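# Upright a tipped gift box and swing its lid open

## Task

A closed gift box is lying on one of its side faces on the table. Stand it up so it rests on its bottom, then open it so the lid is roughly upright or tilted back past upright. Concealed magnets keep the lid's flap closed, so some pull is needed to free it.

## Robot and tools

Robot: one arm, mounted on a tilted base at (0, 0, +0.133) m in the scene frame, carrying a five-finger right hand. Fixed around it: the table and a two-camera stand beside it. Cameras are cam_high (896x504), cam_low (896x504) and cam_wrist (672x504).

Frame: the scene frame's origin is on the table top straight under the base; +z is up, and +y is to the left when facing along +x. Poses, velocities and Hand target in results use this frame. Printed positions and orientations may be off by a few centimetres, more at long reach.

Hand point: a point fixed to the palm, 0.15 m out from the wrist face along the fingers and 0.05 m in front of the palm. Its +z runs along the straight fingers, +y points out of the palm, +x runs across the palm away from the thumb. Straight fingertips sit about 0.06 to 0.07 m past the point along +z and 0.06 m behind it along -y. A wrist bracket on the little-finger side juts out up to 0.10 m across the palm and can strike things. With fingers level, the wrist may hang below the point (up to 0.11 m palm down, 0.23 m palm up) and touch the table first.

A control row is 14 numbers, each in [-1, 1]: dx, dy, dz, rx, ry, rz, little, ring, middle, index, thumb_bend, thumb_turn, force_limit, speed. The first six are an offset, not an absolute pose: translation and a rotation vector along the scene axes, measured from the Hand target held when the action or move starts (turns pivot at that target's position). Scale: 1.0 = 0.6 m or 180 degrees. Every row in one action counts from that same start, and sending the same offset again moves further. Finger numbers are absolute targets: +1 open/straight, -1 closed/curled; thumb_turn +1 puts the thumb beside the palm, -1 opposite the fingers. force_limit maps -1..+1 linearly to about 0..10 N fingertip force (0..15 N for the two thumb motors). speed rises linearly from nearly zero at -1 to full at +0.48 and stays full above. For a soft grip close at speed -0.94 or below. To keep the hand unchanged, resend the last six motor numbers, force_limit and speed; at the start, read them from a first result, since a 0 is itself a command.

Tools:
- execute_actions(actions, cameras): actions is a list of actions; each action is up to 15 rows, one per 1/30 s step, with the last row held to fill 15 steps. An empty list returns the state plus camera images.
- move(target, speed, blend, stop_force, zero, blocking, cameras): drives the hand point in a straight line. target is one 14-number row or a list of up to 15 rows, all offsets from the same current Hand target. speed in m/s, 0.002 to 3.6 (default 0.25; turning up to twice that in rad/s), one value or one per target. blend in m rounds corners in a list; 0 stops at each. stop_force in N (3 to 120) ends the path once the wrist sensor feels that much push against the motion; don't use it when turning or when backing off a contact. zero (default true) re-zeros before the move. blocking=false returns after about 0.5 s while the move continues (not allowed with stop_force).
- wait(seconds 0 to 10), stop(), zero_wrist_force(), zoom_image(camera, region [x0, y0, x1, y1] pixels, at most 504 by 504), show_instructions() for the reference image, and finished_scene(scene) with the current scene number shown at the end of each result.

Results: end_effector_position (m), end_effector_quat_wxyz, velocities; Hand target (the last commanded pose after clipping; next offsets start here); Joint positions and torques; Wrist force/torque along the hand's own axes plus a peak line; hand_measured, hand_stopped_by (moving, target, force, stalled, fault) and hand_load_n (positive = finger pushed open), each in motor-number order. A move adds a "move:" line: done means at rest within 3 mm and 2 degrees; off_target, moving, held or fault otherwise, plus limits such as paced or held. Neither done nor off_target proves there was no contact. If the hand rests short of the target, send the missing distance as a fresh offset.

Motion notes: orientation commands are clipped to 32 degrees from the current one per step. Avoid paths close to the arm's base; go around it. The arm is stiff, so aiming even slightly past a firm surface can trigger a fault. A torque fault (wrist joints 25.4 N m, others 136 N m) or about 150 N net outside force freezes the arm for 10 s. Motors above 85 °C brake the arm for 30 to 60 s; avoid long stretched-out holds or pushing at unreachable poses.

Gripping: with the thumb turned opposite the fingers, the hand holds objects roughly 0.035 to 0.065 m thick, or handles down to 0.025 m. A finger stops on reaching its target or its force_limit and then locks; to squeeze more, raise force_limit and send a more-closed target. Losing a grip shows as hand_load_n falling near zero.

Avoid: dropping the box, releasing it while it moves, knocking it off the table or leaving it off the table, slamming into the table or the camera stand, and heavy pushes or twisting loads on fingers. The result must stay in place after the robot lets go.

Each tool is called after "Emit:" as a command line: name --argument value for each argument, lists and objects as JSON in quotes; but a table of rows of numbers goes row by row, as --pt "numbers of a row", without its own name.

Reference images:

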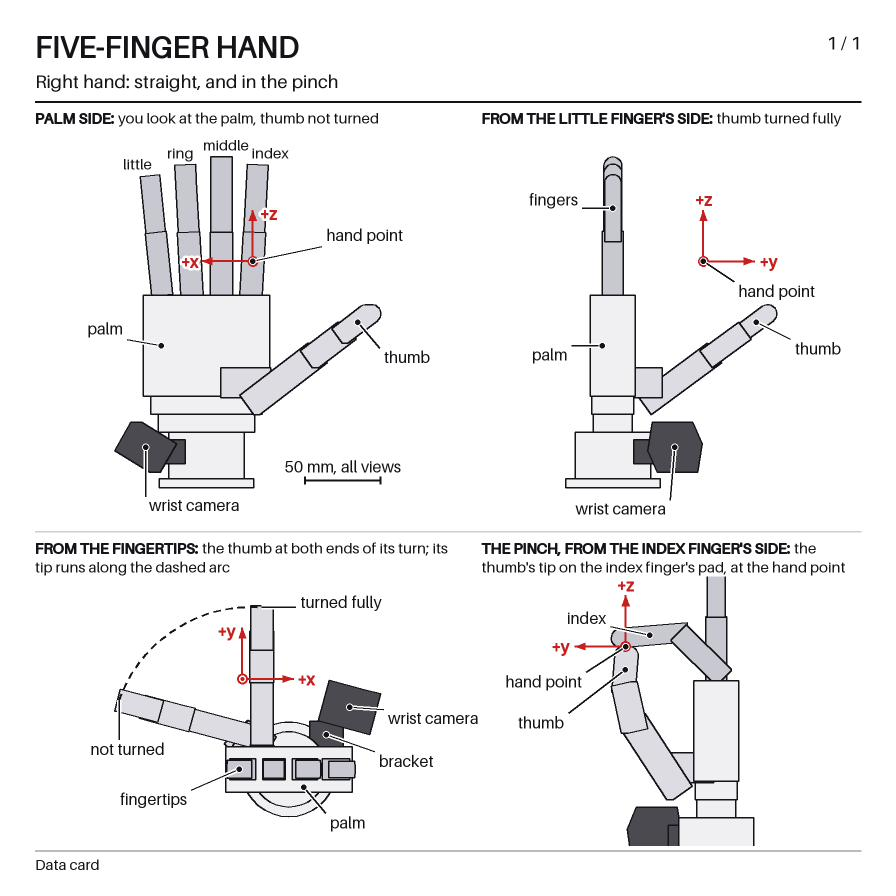

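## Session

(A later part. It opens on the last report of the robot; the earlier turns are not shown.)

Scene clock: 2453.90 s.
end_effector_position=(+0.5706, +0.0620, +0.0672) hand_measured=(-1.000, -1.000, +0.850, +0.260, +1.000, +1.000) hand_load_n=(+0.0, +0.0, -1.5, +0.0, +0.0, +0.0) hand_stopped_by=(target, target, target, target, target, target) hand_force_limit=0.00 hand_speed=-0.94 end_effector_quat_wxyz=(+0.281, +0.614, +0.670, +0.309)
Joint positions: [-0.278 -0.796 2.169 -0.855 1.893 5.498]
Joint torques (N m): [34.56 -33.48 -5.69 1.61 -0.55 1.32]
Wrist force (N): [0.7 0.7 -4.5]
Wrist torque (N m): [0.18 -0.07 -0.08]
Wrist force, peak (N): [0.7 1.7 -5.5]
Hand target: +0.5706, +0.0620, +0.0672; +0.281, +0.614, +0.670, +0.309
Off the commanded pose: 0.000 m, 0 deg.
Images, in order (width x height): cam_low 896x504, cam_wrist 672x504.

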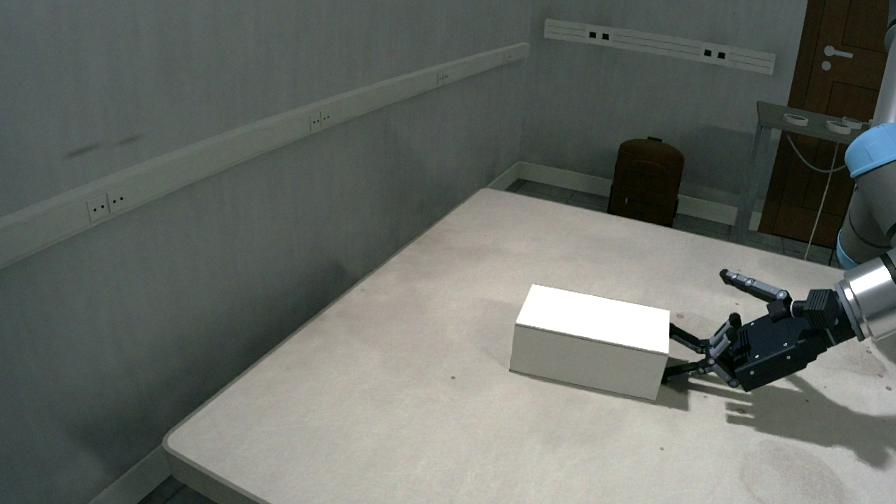

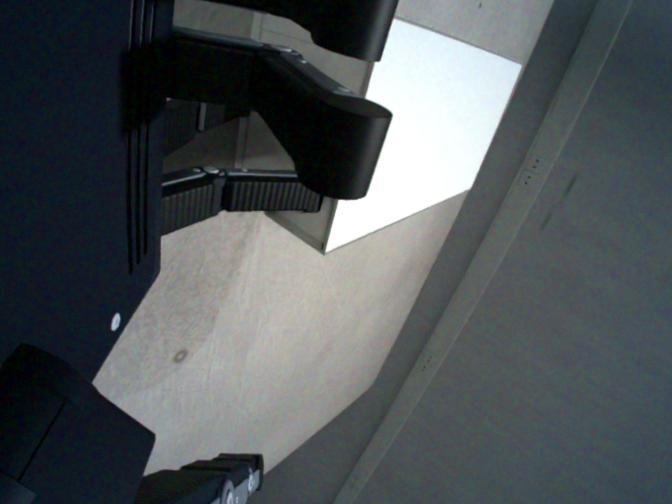

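Emit:
execute_actions --actions '[[[0,0,0,0,0,0,-1,-1,0.85,0.21,1,1,0,-0.94]]]' --cameras '["cam_low","cam_wrist"]'

Emit:
zoom_image --camera "cam_low" --region '[640, 300, 712, 408]'

Emit:
zoom_image --camera "cam_wrist" --region '[240, 140, 360, 260]'

Scene clock: 2460.33 s.
end_effector_position=(+0.5706, +0.0620, +0.0672) hand_measured=(-1.000, -1.000, +0.850, +0.210, +1.000, +1.000) hand_load_n=(+0.0, +0.0, -1.5, +0.0, +0.0, +0.0) hand_stopped_by=(target, target, target, target, target, target) hand_force_limit=0.00 hand_speed=-0.94 end_effector_quat_wxyz=(+0.281, +0.614, +0.670, +0.309)
Joint positions: [-0.278 -0.796 2.169 -0.855 1.893 5.498]
Joint torques (N m): [34.51 -32.9 -4.9 0.84 -1.58 1.1]
Wrist force (N): [0.3 0.7 -4.6]
Wrist torque (N m): [0.18 0.00 -0.10]
Wrist force, peak (N): [0.6 2.2 -5.2]
Hand target: +0.5706, +0.0620, +0.0672; +0.281, +0.614, +0.670, +0.309
Off the commanded pose: 0.000 m, 0 deg.
Images, in order (width x height): cam_low 896x504, cam_wrist 672x504.

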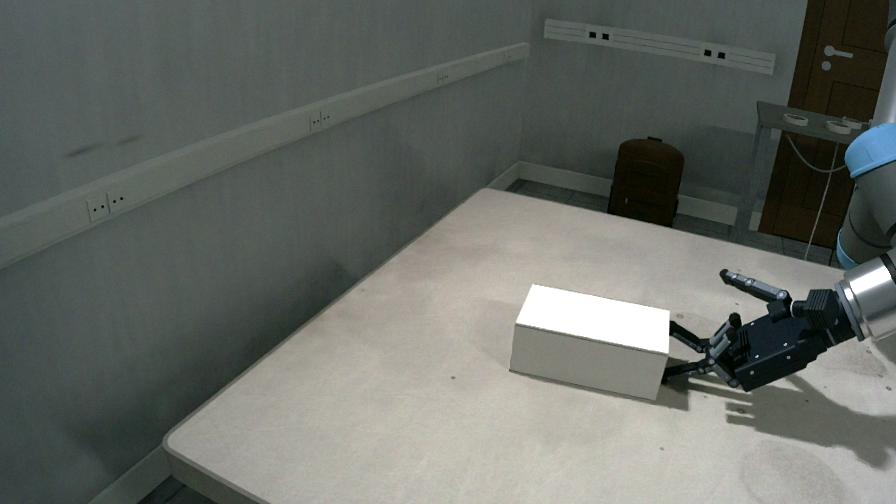

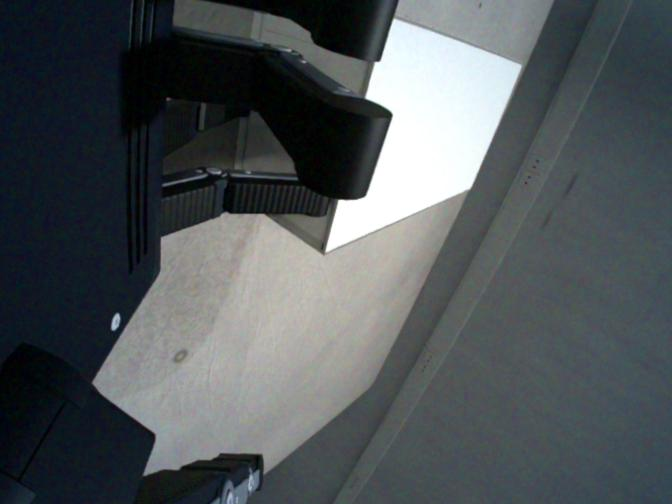

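Scaled by 4.667 from the camera's 896x504 image, which has a finer 1280x720 frame.

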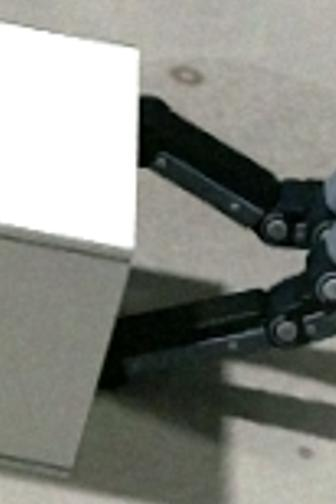

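Scaled by 4.200 from the camera's 672x504 image, which has a finer 960x720 frame.

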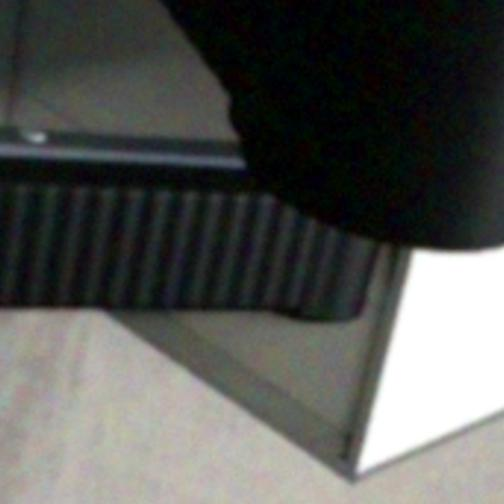

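Emit:
execute_actions --actions '[[[0,0,0,0,0,0,-1,-1,0.85,0.16,1,1,0,-0.94]]]' --cameras '["cam_low","cam_wrist"]'

Emit:
zoom_image --camera "cam_low" --region '[640, 300, 712, 408]'

Emit:
zoom_image --camera "cam_wrist" --region '[240, 140, 360, 260]'

Scene clock: 2479.17 s.
end_effector_position=(+0.5706, +0.0620, +0.0672) hand_measured=(-1.000, -1.000, +0.850, +0.160, +1.000, +1.000) hand_load_n=(+0.0, +0.0, -2.0, +0.5, +0.0, +0.0) hand_stopped_by=(target, target, target, target, target, target) hand_force_limit=0.00 hand_speed=-0.94 end_effector_quat_wxyz=(+0.281, +0.614, +0.670, +0.309)
Joint positions: [-0.278 -0.796 2.169 -0.855 1.893 5.498]
Joint torques (N m): [33.4 -32.67 -5.05 -0.19 -2.46 1.2]
Wrist force (N): [0.5 1.6 -5.0]
Wrist torque (N m): [0.18 -0.03 -0.10]
Wrist force, peak (N): [0.8 2.2 -5.3]
Hand target: +0.5706, +0.0620, +0.0672; +0.281, +0.614, +0.670, +0.309
Off the commanded pose: 0.000 m, 0 deg.
Images, in order (width x height): cam_low 896x504, cam_wrist 672x504.

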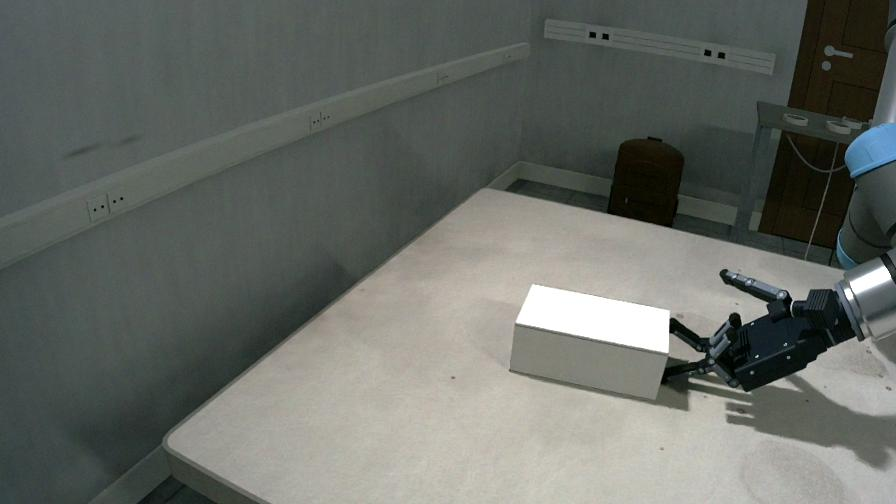

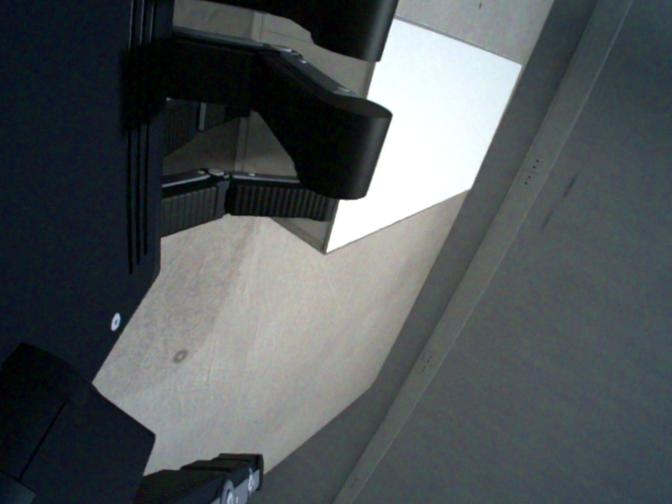

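Scaled by 4.667 from the camera's 896x504 image, which has a finer 1280x720 frame.

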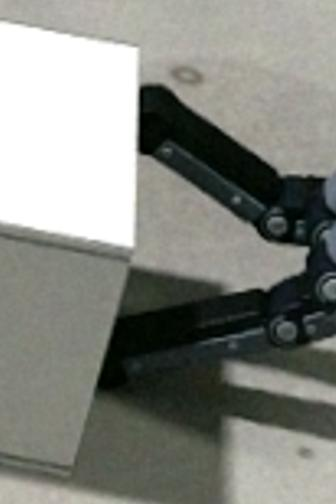

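Scaled by 4.200 from the camera's 672x504 image, which has a finer 960x720 frame.

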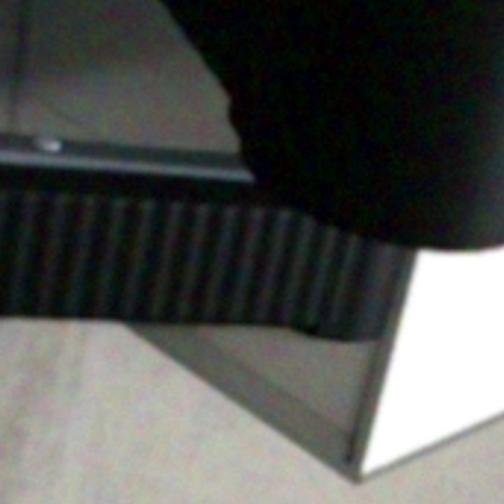

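Emit:
execute_actions --actions '[[[0,0,0,0,0,0,-1,-1,0.85,0.11,1,1,0.2,-0.94]]]' --cameras '["cam_low","cam_wrist"]'

Emit:
zoom_image --camera "cam_low" --region '[500, 270, 710, 410]'

Emit:
zoom_image --camera "cam_wrist" --region '[240, 140, 360, 260]'

Scene clock: 2484.53 s.
end_effector_position=(+0.5706, +0.0620, +0.0672) hand_measured=(-1.000, -1.000, +0.850, +0.110, +1.000, +1.000) hand_load_n=(+0.0, +0.0, -1.5, +0.0, +0.0, +0.0) hand_stopped_by=(target, target, target, target, target, target) hand_force_limit=0.20 hand_speed=-0.94 end_effector_quat_wxyz=(+0.281, +0.614, +0.670, +0.309)
Joint positions: [-0.278 -0.796 2.169 -0.855 1.893 5.498]
Joint torques (N m): [33.23 -32.06 -5.01 -1.1 -2.39 1.2]
Wrist force (N): [0.2 1.4 -4.5]
Wrist torque (N m): [0.16 0.00 -0.10]
Wrist force, peak (N): [0.4 1.9 -5.6]
Hand target: +0.5706, +0.0620, +0.0672; +0.281, +0.614, +0.670, +0.309
Off the commanded pose: 0.000 m, 0 deg.
Images, in order (width x height): cam_low 896x504, cam_wrist 672x504.

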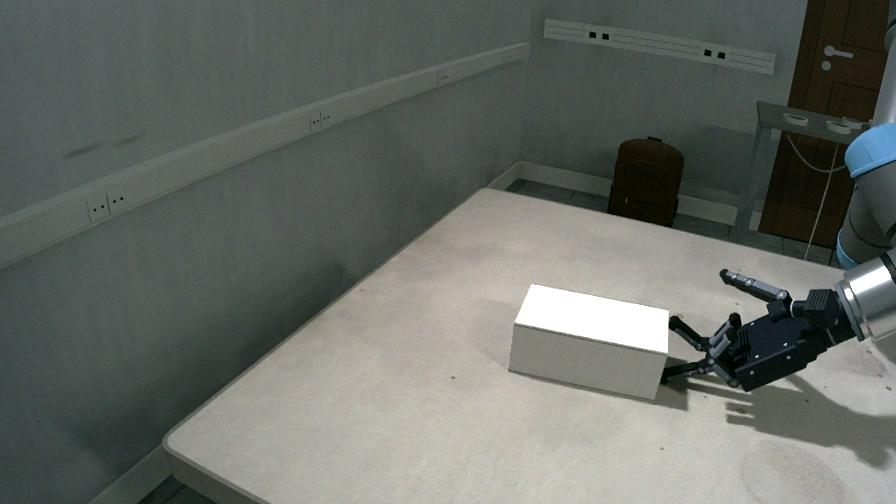

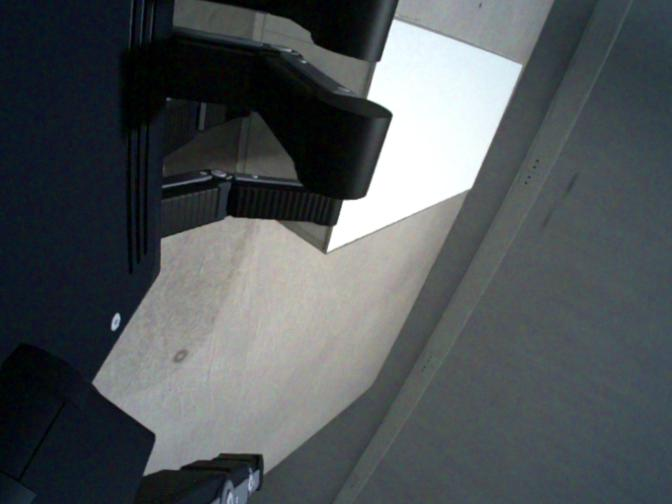

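Scaled by 2.400 from the camera's 896x504 image, which has a finer 1280x720 frame.

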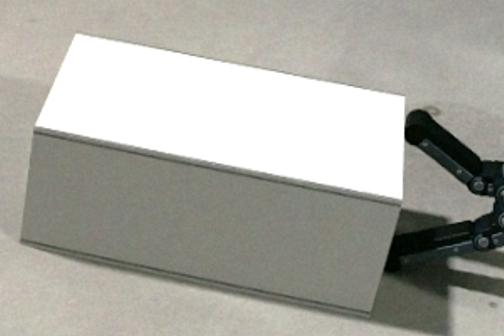

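Scaled by 4.200 from the camera's 672x504 image, which has a finer 960x720 frame.

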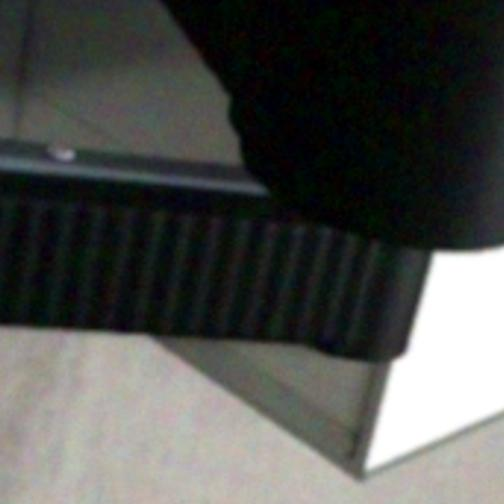

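Emit:
move --pt "-0.025 0 0.008 0 0 0 -1 -1 0.85 0.11 1 1 0 -0.8" --pt "-0.0162 0.0127 0.008 0.0013 0.0361 -0.0778 -1 -1 0.85 0.48 1 1 0 -0.8" --pt "0.0138 0.0077 0.008 0.0013 0.0361 -0.0778 -1 -1 0.85 0.48 1 1 0 -0.8" --speed '[0.04,0.05,0.02]' --cameras '["cam_high","cam_low","cam_wrist"]'

Emit:
zoom_image --camera "cam_low" --region '[640, 300, 712, 408]'

Emit:
zoom_image --camera "cam_wrist" --region '[240, 140, 360, 260]'

Scene clock: 2539.50 s.
end_effector_position=(+0.5790, +0.0666, +0.0720) hand_measured=(-1.000, -1.000, +0.850, +0.480, +1.000, +1.000) hand_load_n=(+0.0, +0.0, +0.0, +0.0, +0.0, +0.0) hand_stopped_by=(target, target, target, target, target, target) hand_force_limit=0.00 hand_speed=-0.80 end_effector_quat_wxyz=(+0.277, +0.708, +0.604, +0.238)
Joint positions: [-0.099 -0.702 1.998 -0.748 2.256 5.763]
Joint torques (N m): [31.61 -22.33 5.3 -1.61 -1.53 -0.56]
Wrist force (N): [0.7 -0.6 -0.2]
Wrist torque (N m): [-0.15 -0.09 -0.11]
Wrist force, peak (N): [0.3 2.1 -5.5]
Hand target: +0.5789, +0.0666, +0.0720; +0.277, +0.708, +0.604, +0.238
Off the commanded pose: 0.000 m, 0 deg.
move: done

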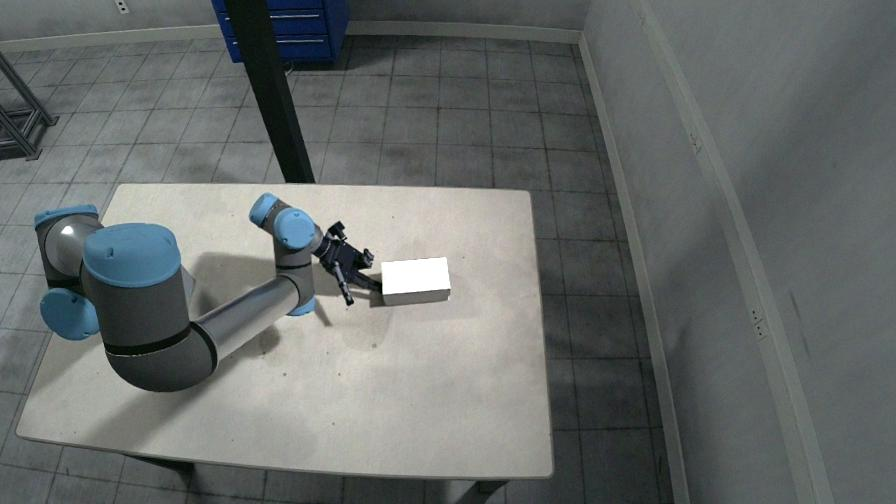

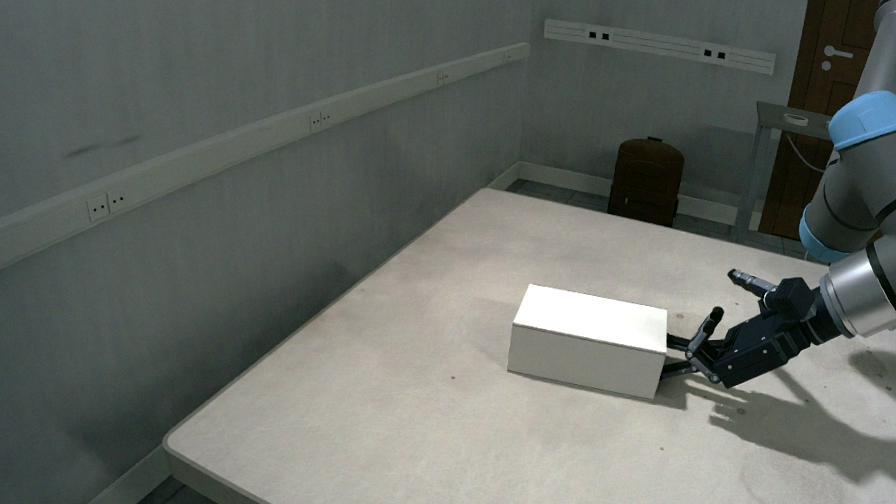

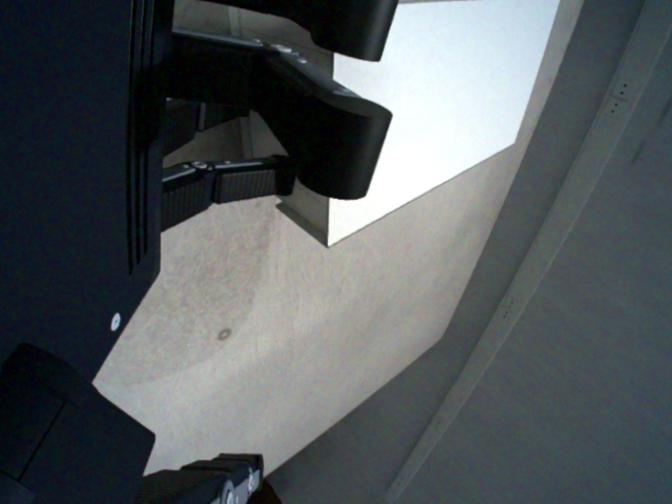

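Scaled by 4.667 from the camera's 896x504 image, which has a finer 1280x720 frame.

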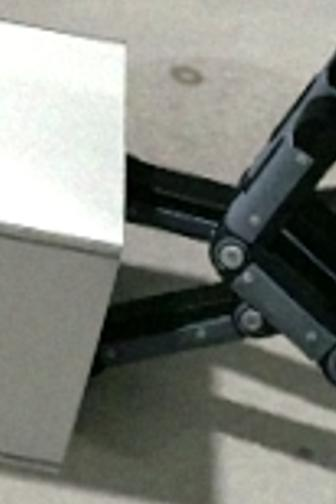

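Scaled by 4.200 from the camera's 672x504 image, which has a finer 960x720 frame.

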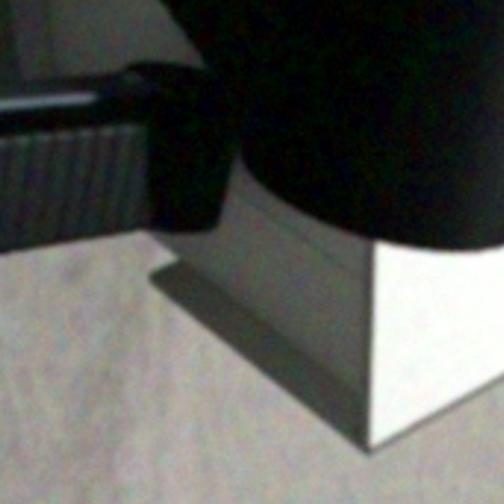

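Emit:
move --target '[0,0,-0.01,0,0,0,-1,-1,0.85,0.48,1,1,0,-0.8]' --speed 0.004 --stop_force 3

Emit:
execute_actions --actions '[[[0,0,0,0,0,0,-1,-1,0.85,0.24,1,1,-0.2,-0.9]]]' --cameras '["cam_low","cam_wrist"]'

Emit:
zoom_image --camera "cam_low" --region '[640, 300, 712, 408]'

Emit:
zoom_image --camera "cam_wrist" --region '[240, 140, 360, 260]'

Scene clock: 2547.37 s.
end_effector_position=(+0.5789, +0.0666, +0.0686) hand_measured=(-1.000, -1.000, +0.850, +0.480, +1.000, +1.000) hand_load_n=(+0.0, +0.0, -2.5, +0.0, +0.0, +0.0) hand_stopped_by=(target, target, target, target, target, target) hand_force_limit=0.00 hand_speed=-0.80 end_effector_quat_wxyz=(+0.277, +0.708, +0.604, +0.238)
Joint positions: [-0.105 -0.698 2 -0.758 2.25 5.758]
Joint torques (N m): [35.79 -35.34 -8.86 2.78 1.1 1.22]
Wrist force (N): [0.7 1.3 -5.0]
Wrist torque (N m): [0.03 0.02 -0.06]
Wrist force, peak (N): [0.7 2.5 -7.9]
Hand target: +0.5789, +0.0666, +0.0686; +0.277, +0.708, +0.604, +0.238 (not the last commanded pose)
Off the commanded pose: 0.003 m, 0 deg.
move: contact

Scene clock: 2548.50 s.
end_effector_position=(+0.5789, +0.0666, +0.0686) hand_measured=(-1.000, -1.000, +0.850, +0.240, +1.000, +1.000) hand_load_n=(+0.0, +0.0, -2.0, +0.0, +0.0, +0.0) hand_stopped_by=(target, target, target, target, target, target) hand_force_limit=-0.20 hand_speed=-0.90 end_effector_quat_wxyz=(+0.277, +0.708, +0.604, +0.238)
Joint positions: [-0.105 -0.698 2 -0.758 2.25 5.758]
Joint torques (N m): [35.78 -35.44 -7.39 2.11 0.14 1.37]
Wrist force (N): [0.7 0.5 -2.2]
Wrist torque (N m): [-0.10 -0.03 -0.06]
Wrist force, peak (N): [0.8 2.3 -5.9]
Hand target: +0.5789, +0.0666, +0.0686; +0.277, +0.708, +0.604, +0.238
Off the commanded pose: 0.000 m, 0 deg.
Images, in order (width x height): cam_low 896x504, cam_wrist 672x504.

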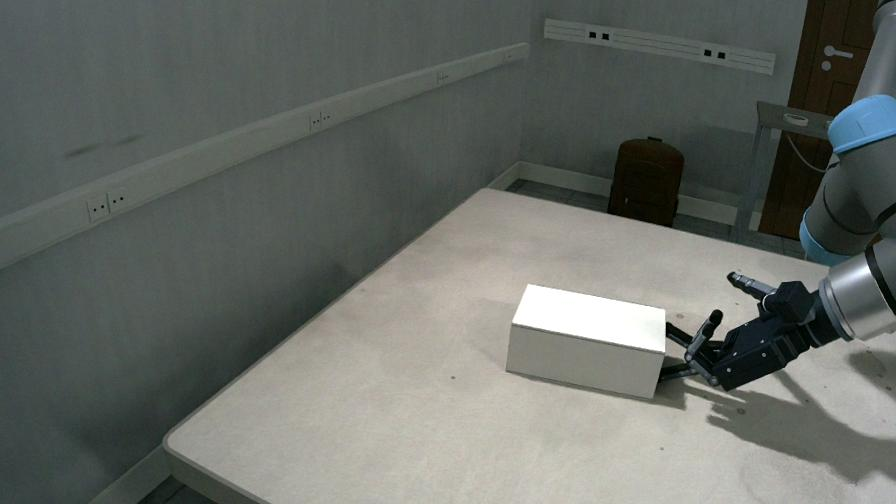

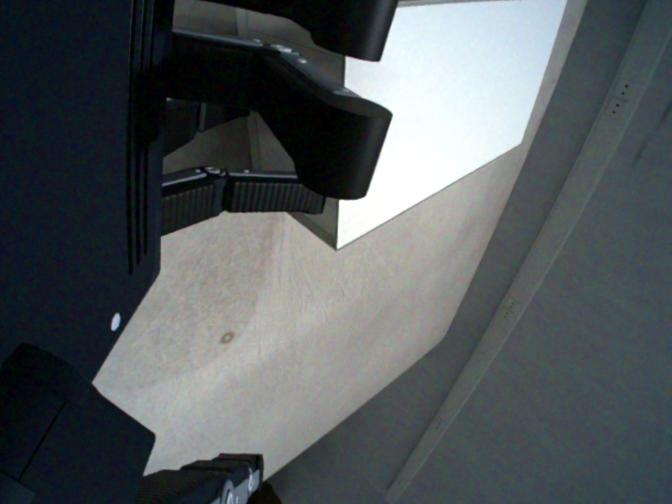

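Scaled by 4.667 from the camera's 896x504 image, which has a finer 1280x720 frame.

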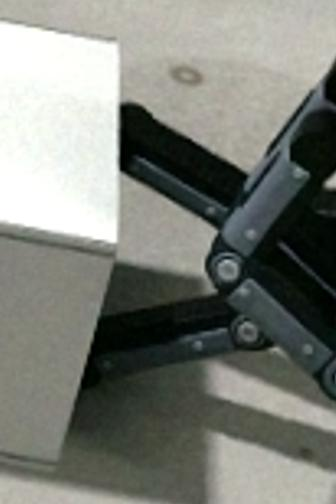

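Scaled by 4.200 from the camera's 672x504 image, which has a finer 960x720 frame.

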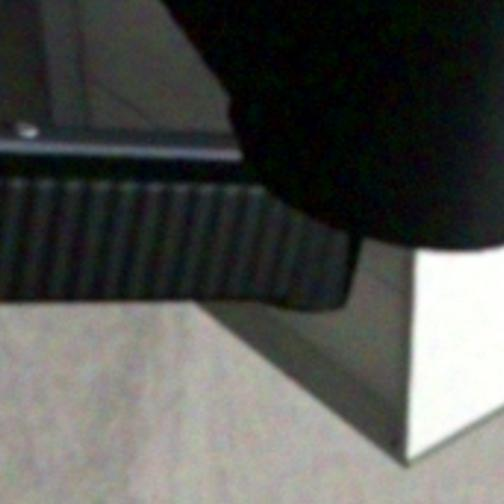

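Emit:
move --pt "-0.003 0 0.0037 0 0 -0.0278 -1 -1 0.85 0.24 1 1 -0.2 -0.9" --pt "0.0067 0 0.0037 0 0 -0.0278 -1 -1 0.85 0.24 1 1 -0.2 -0.9" --speed 0.015 --cameras '["cam_low","cam_wrist"]'

Emit:
zoom_image --camera "cam_low" --region '[640, 300, 712, 408]'

Emit:
move --target '[0,0,-0.007,0,0,0,-1,-1,0.85,0.24,1,1,-0.2,-0.9]' --speed 0.004 --stop_force 3 --cameras '["cam_low","cam_wrist"]'

Emit:
zoom_image --camera "cam_low" --region '[640, 300, 712, 408]'

Emit:
zoom_image --camera "cam_wrist" --region '[240, 140, 360, 260]'

Scene clock: 2616.00 s.
end_effector_position=(+0.5830, +0.0666, +0.0708) hand_measured=(-1.000, -1.000, +0.850, +0.240, +1.000, +1.000) hand_load_n=(+0.0, +0.0, +0.0, +0.0, +0.0, +0.0) hand_stopped_by=(target, target, target, target, target, target) hand_force_limit=-0.20 hand_speed=-0.90 end_effector_quat_wxyz=(+0.287, +0.734, +0.573, +0.226)
Joint positions: [-0.071 -0.663 1.952 -0.766 2.332 5.821]
Joint torques (N m): [26.01 -26.62 4.2 -0.59 -2.08 -0.93]
Wrist force (N): [1.0 0.0 -0.9]
Wrist torque (N m): [-0.02 -0.10 -0.07]
Wrist force, peak (N): [1.2 2.4 -3.6]
Hand target: +0.5830, +0.0666, +0.0708; +0.287, +0.734, +0.573, +0.226
Off the commanded pose: 0.000 m, 0 deg.
move: done
Images, in order (width x height): cam_low 896x504, cam_wrist 672x504.

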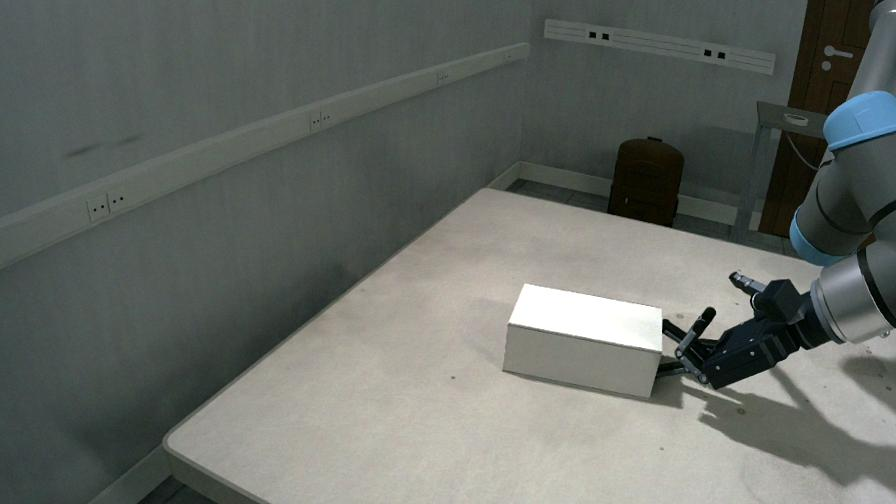

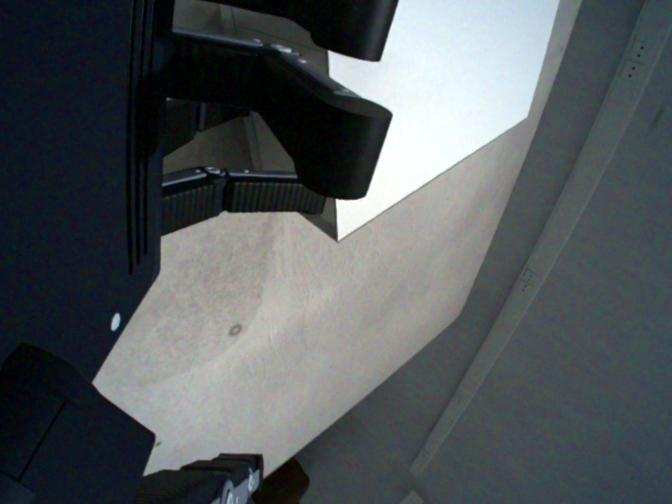

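Scaled by 4.667 from the camera's 896x504 image, which has a finer 1280x720 frame.

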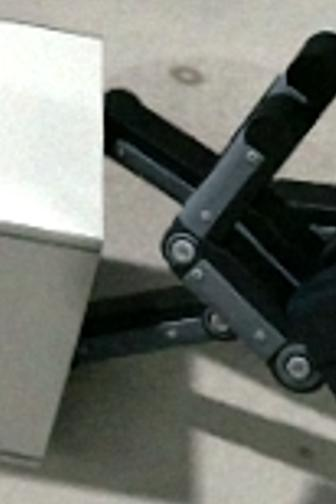

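Scene clock: 2617.53 s.
end_effector_position=(+0.5830, +0.0666, +0.0693) hand_measured=(-1.000, -1.000, +0.850, +0.240, +1.000, +1.000) hand_load_n=(+0.0, +0.0, -1.5, +0.0, +0.0, +0.0) hand_stopped_by=(target, target, target, target, target, target) hand_force_limit=-0.20 hand_speed=-0.90 end_effector_quat_wxyz=(+0.287, +0.734, +0.573, +0.226)
Joint positions: [-0.074 -0.661 1.953 -0.771 2.33 5.819]
Joint torques (N m): [37.58 -35.9 -9.06 2.72 1.21 1.29]
Wrist force (N): [1.0 1.0 -2.5]
Wrist torque (N m): [0.04 -0.04 -0.01]
Wrist force, peak (N): [1.2 2.0 -3.9]
Hand target: +0.5830, +0.0666, +0.0693; +0.287, +0.734, +0.573, +0.226 (not the last commanded pose)
Off the commanded pose: 0.003 m, 0 deg.
move: contact
Images, in order (width x height): cam_low 896x504, cam_wrist 672x504.

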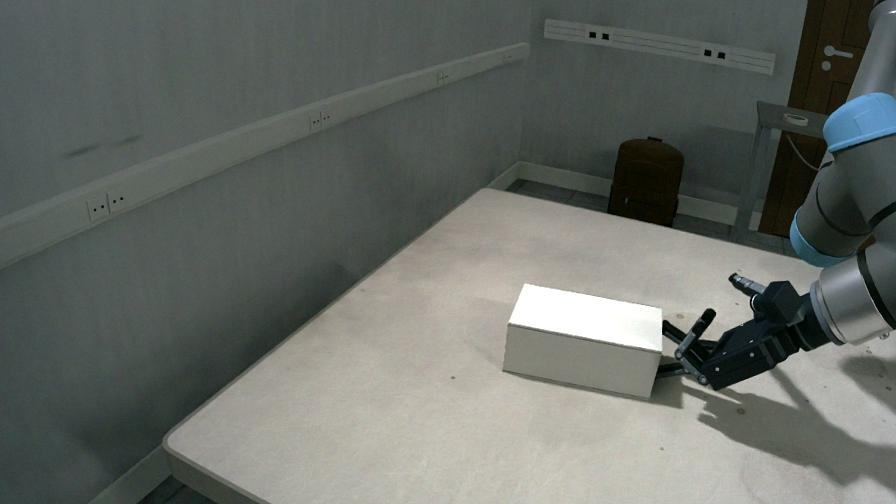

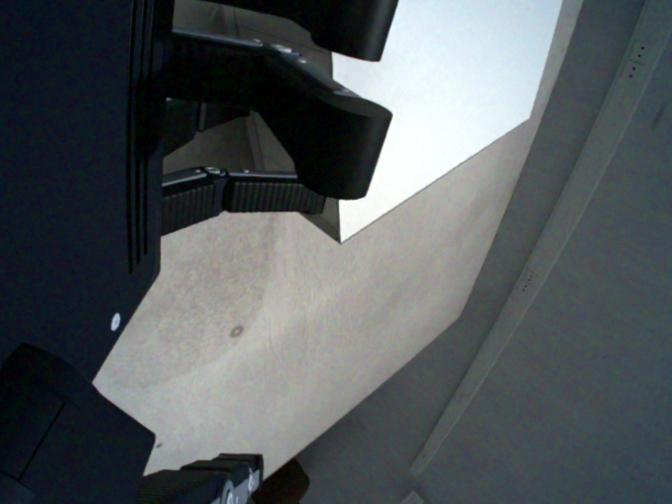

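Scaled by 4.667 from the camera's 896x504 image, which has a finer 1280x720 frame.

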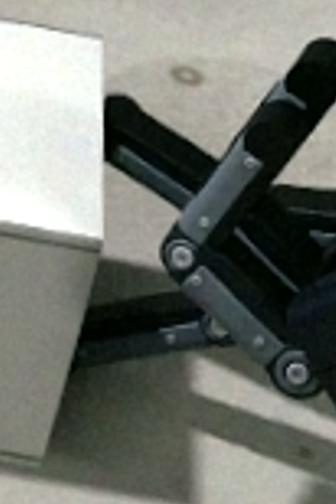

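Scaled by 4.200 from the camera's 672x504 image, which has a finer 960x720 frame.

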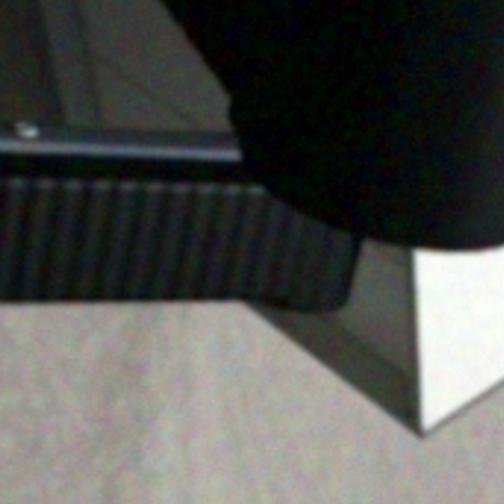

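Emit:
execute_actions --actions '[[[0,0,0,0,0,0,-1,-1,0.85,0.18,1,1,0,-0.94]]]' --cameras '["cam_low","cam_wrist"]'

Emit:
zoom_image --camera "cam_low" --region '[640, 300, 700, 390]'

Emit:
zoom_image --camera "cam_wrist" --region '[240, 140, 360, 260]'

Scene clock: 2639.90 s.
end_effector_position=(+0.5830, +0.0666, +0.0693) hand_measured=(-1.000, -1.000, +0.850, +0.180, +1.000, +1.000) hand_load_n=(+0.0, +0.0, -1.5, +1.0, +0.0, +0.0) hand_stopped_by=(target, target, target, target, target, target) hand_force_limit=0.00 hand_speed=-0.94 end_effector_quat_wxyz=(+0.287, +0.734, +0.573, +0.226)
Joint positions: [-0.074 -0.661 1.953 -0.771 2.33 5.819]
Joint torques (N m): [37.86 -36.78 -8.68 2.5 1.01 1.3]
Wrist force (N): [1.0 1.2 -2.2]
Wrist torque (N m): [0.03 -0.03 -0.03]
Wrist force, peak (N): [1.1 1.8 -3.4]
Hand target: +0.5830, +0.0666, +0.0693; +0.287, +0.734, +0.573, +0.226
Off the commanded pose: 0.000 m, 0 deg.
Images, in order (width x height): cam_low 896x504, cam_wrist 672x504.

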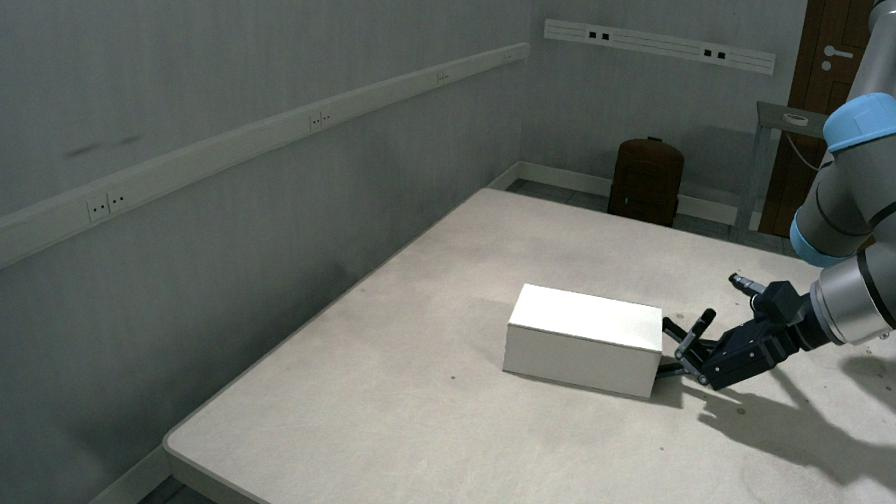

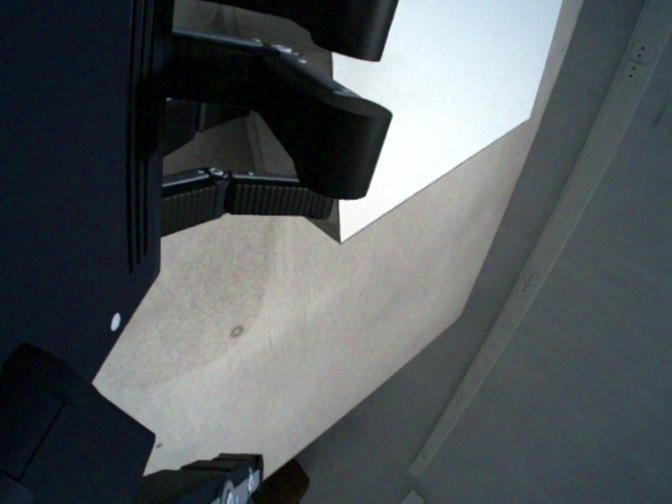

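Scaled by 5.600 from the camera's 896x504 image, which has a finer 1280x720 frame.

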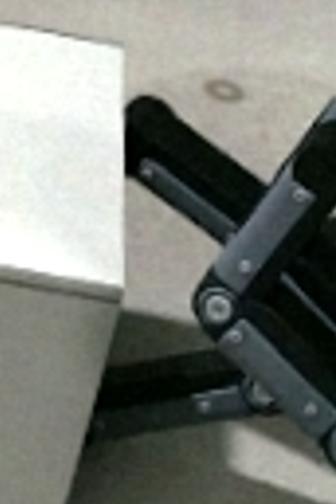

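Scaled by 4.200 from the camera's 672x504 image, which has a finer 960x720 frame.

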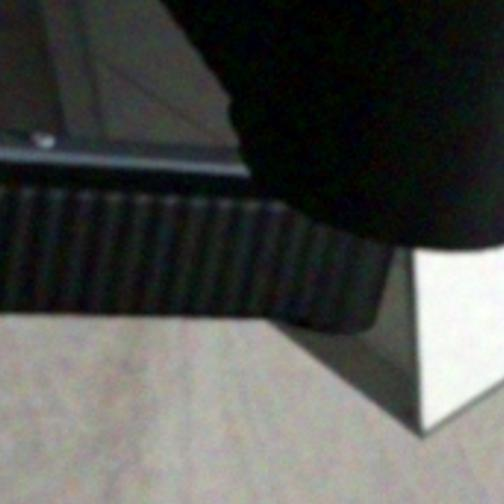

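Emit:
move --pt "0 0 0.005 0 0 0 -1 -1 0.85 0.18 1 1 0 -0.94" --pt "-0.04 0.006 0.005 0 0 0.0444 -1 -1 0.85 0.18 1 1 0 -0.94" --speed 0.04 --cameras '["cam_low","cam_wrist"]'

Emit:
zoom_image --camera "cam_low" --region '[640, 300, 700, 390]'

Emit:
zoom_image --camera "cam_low" --region '[500, 280, 740, 400]'

Scene clock: 2647.97 s.
end_effector_position=(+0.5589, +0.0702, +0.0723) hand_measured=(-1.000, -1.000, +0.850, +0.180, +1.000, +1.000) hand_load_n=(+0.0, +0.0, +0.0, +0.5, +0.0, +0.0) hand_stopped_by=(target, target, target, target, target, target) hand_force_limit=0.00 hand_speed=-0.94 end_effector_quat_wxyz=(+0.271, +0.692, +0.622, +0.245) end_effector_velocity=(+0.001, -0.002, +0.000) end_effector_angular_velocity=(+0.000, +0.000, -0.008)
Joint positions: [-0.11 -0.727 2.066 -0.773 2.216 5.731]
Joint velocities: [0.001 0 -0.003 0 0.006 0.004]
Joint torques (N m): [36.13 -19.04 -7.52 -2.39 0.42 1.59]
Wrist force (N): [1.0 0.0 -0.4]
Wrist torque (N m): [-0.04 -0.10 -0.07]
Wrist force, peak (N): [1.1 1.2 -2.5]
Hand target: +0.5590, +0.0702, +0.0723; +0.271, +0.692, +0.622, +0.245
Off the commanded pose: 0.000 m, 0 deg.
move: done
Images, in order (width x height): cam_low 896x504, cam_wrist 672x504.

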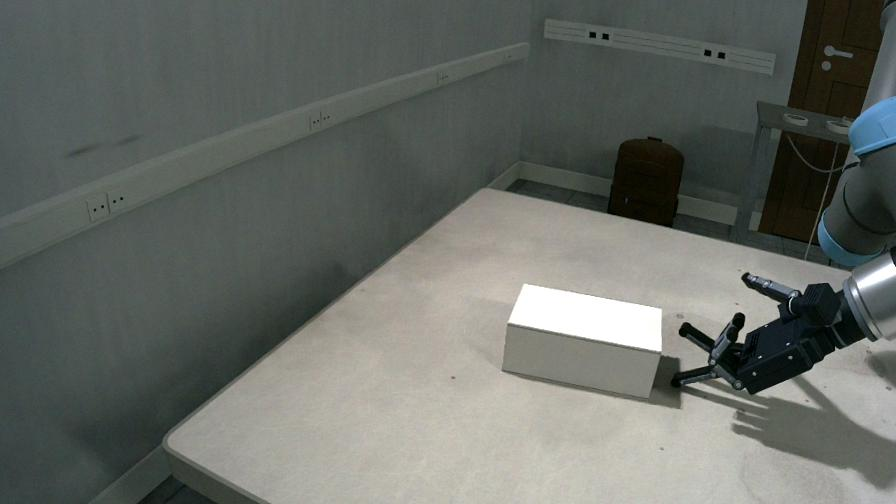

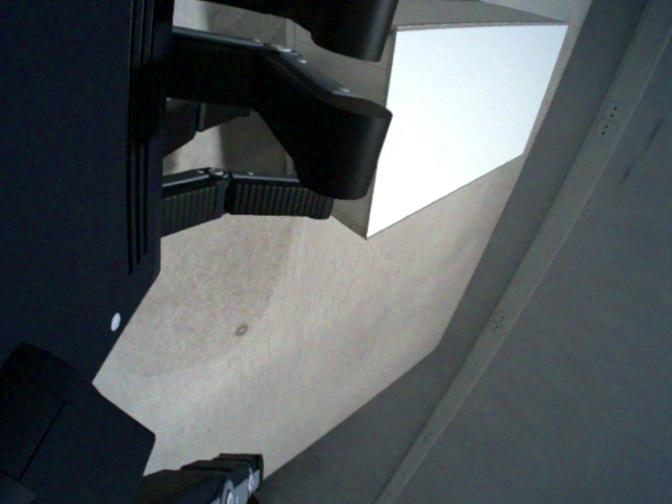

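Scaled by 5.600 from the camera's 896x504 image, which has a finer 1280x720 frame.

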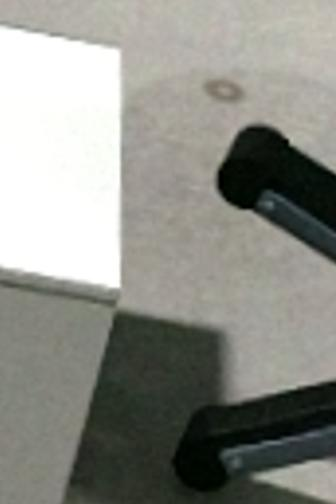

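Scaled by 2.100 from the camera's 896x504 image, which has a finer 1280x720 frame.

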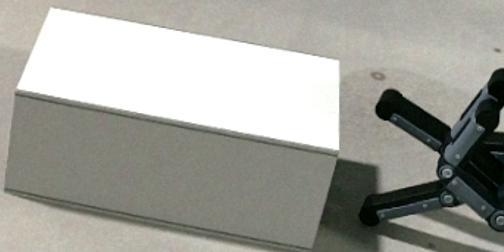

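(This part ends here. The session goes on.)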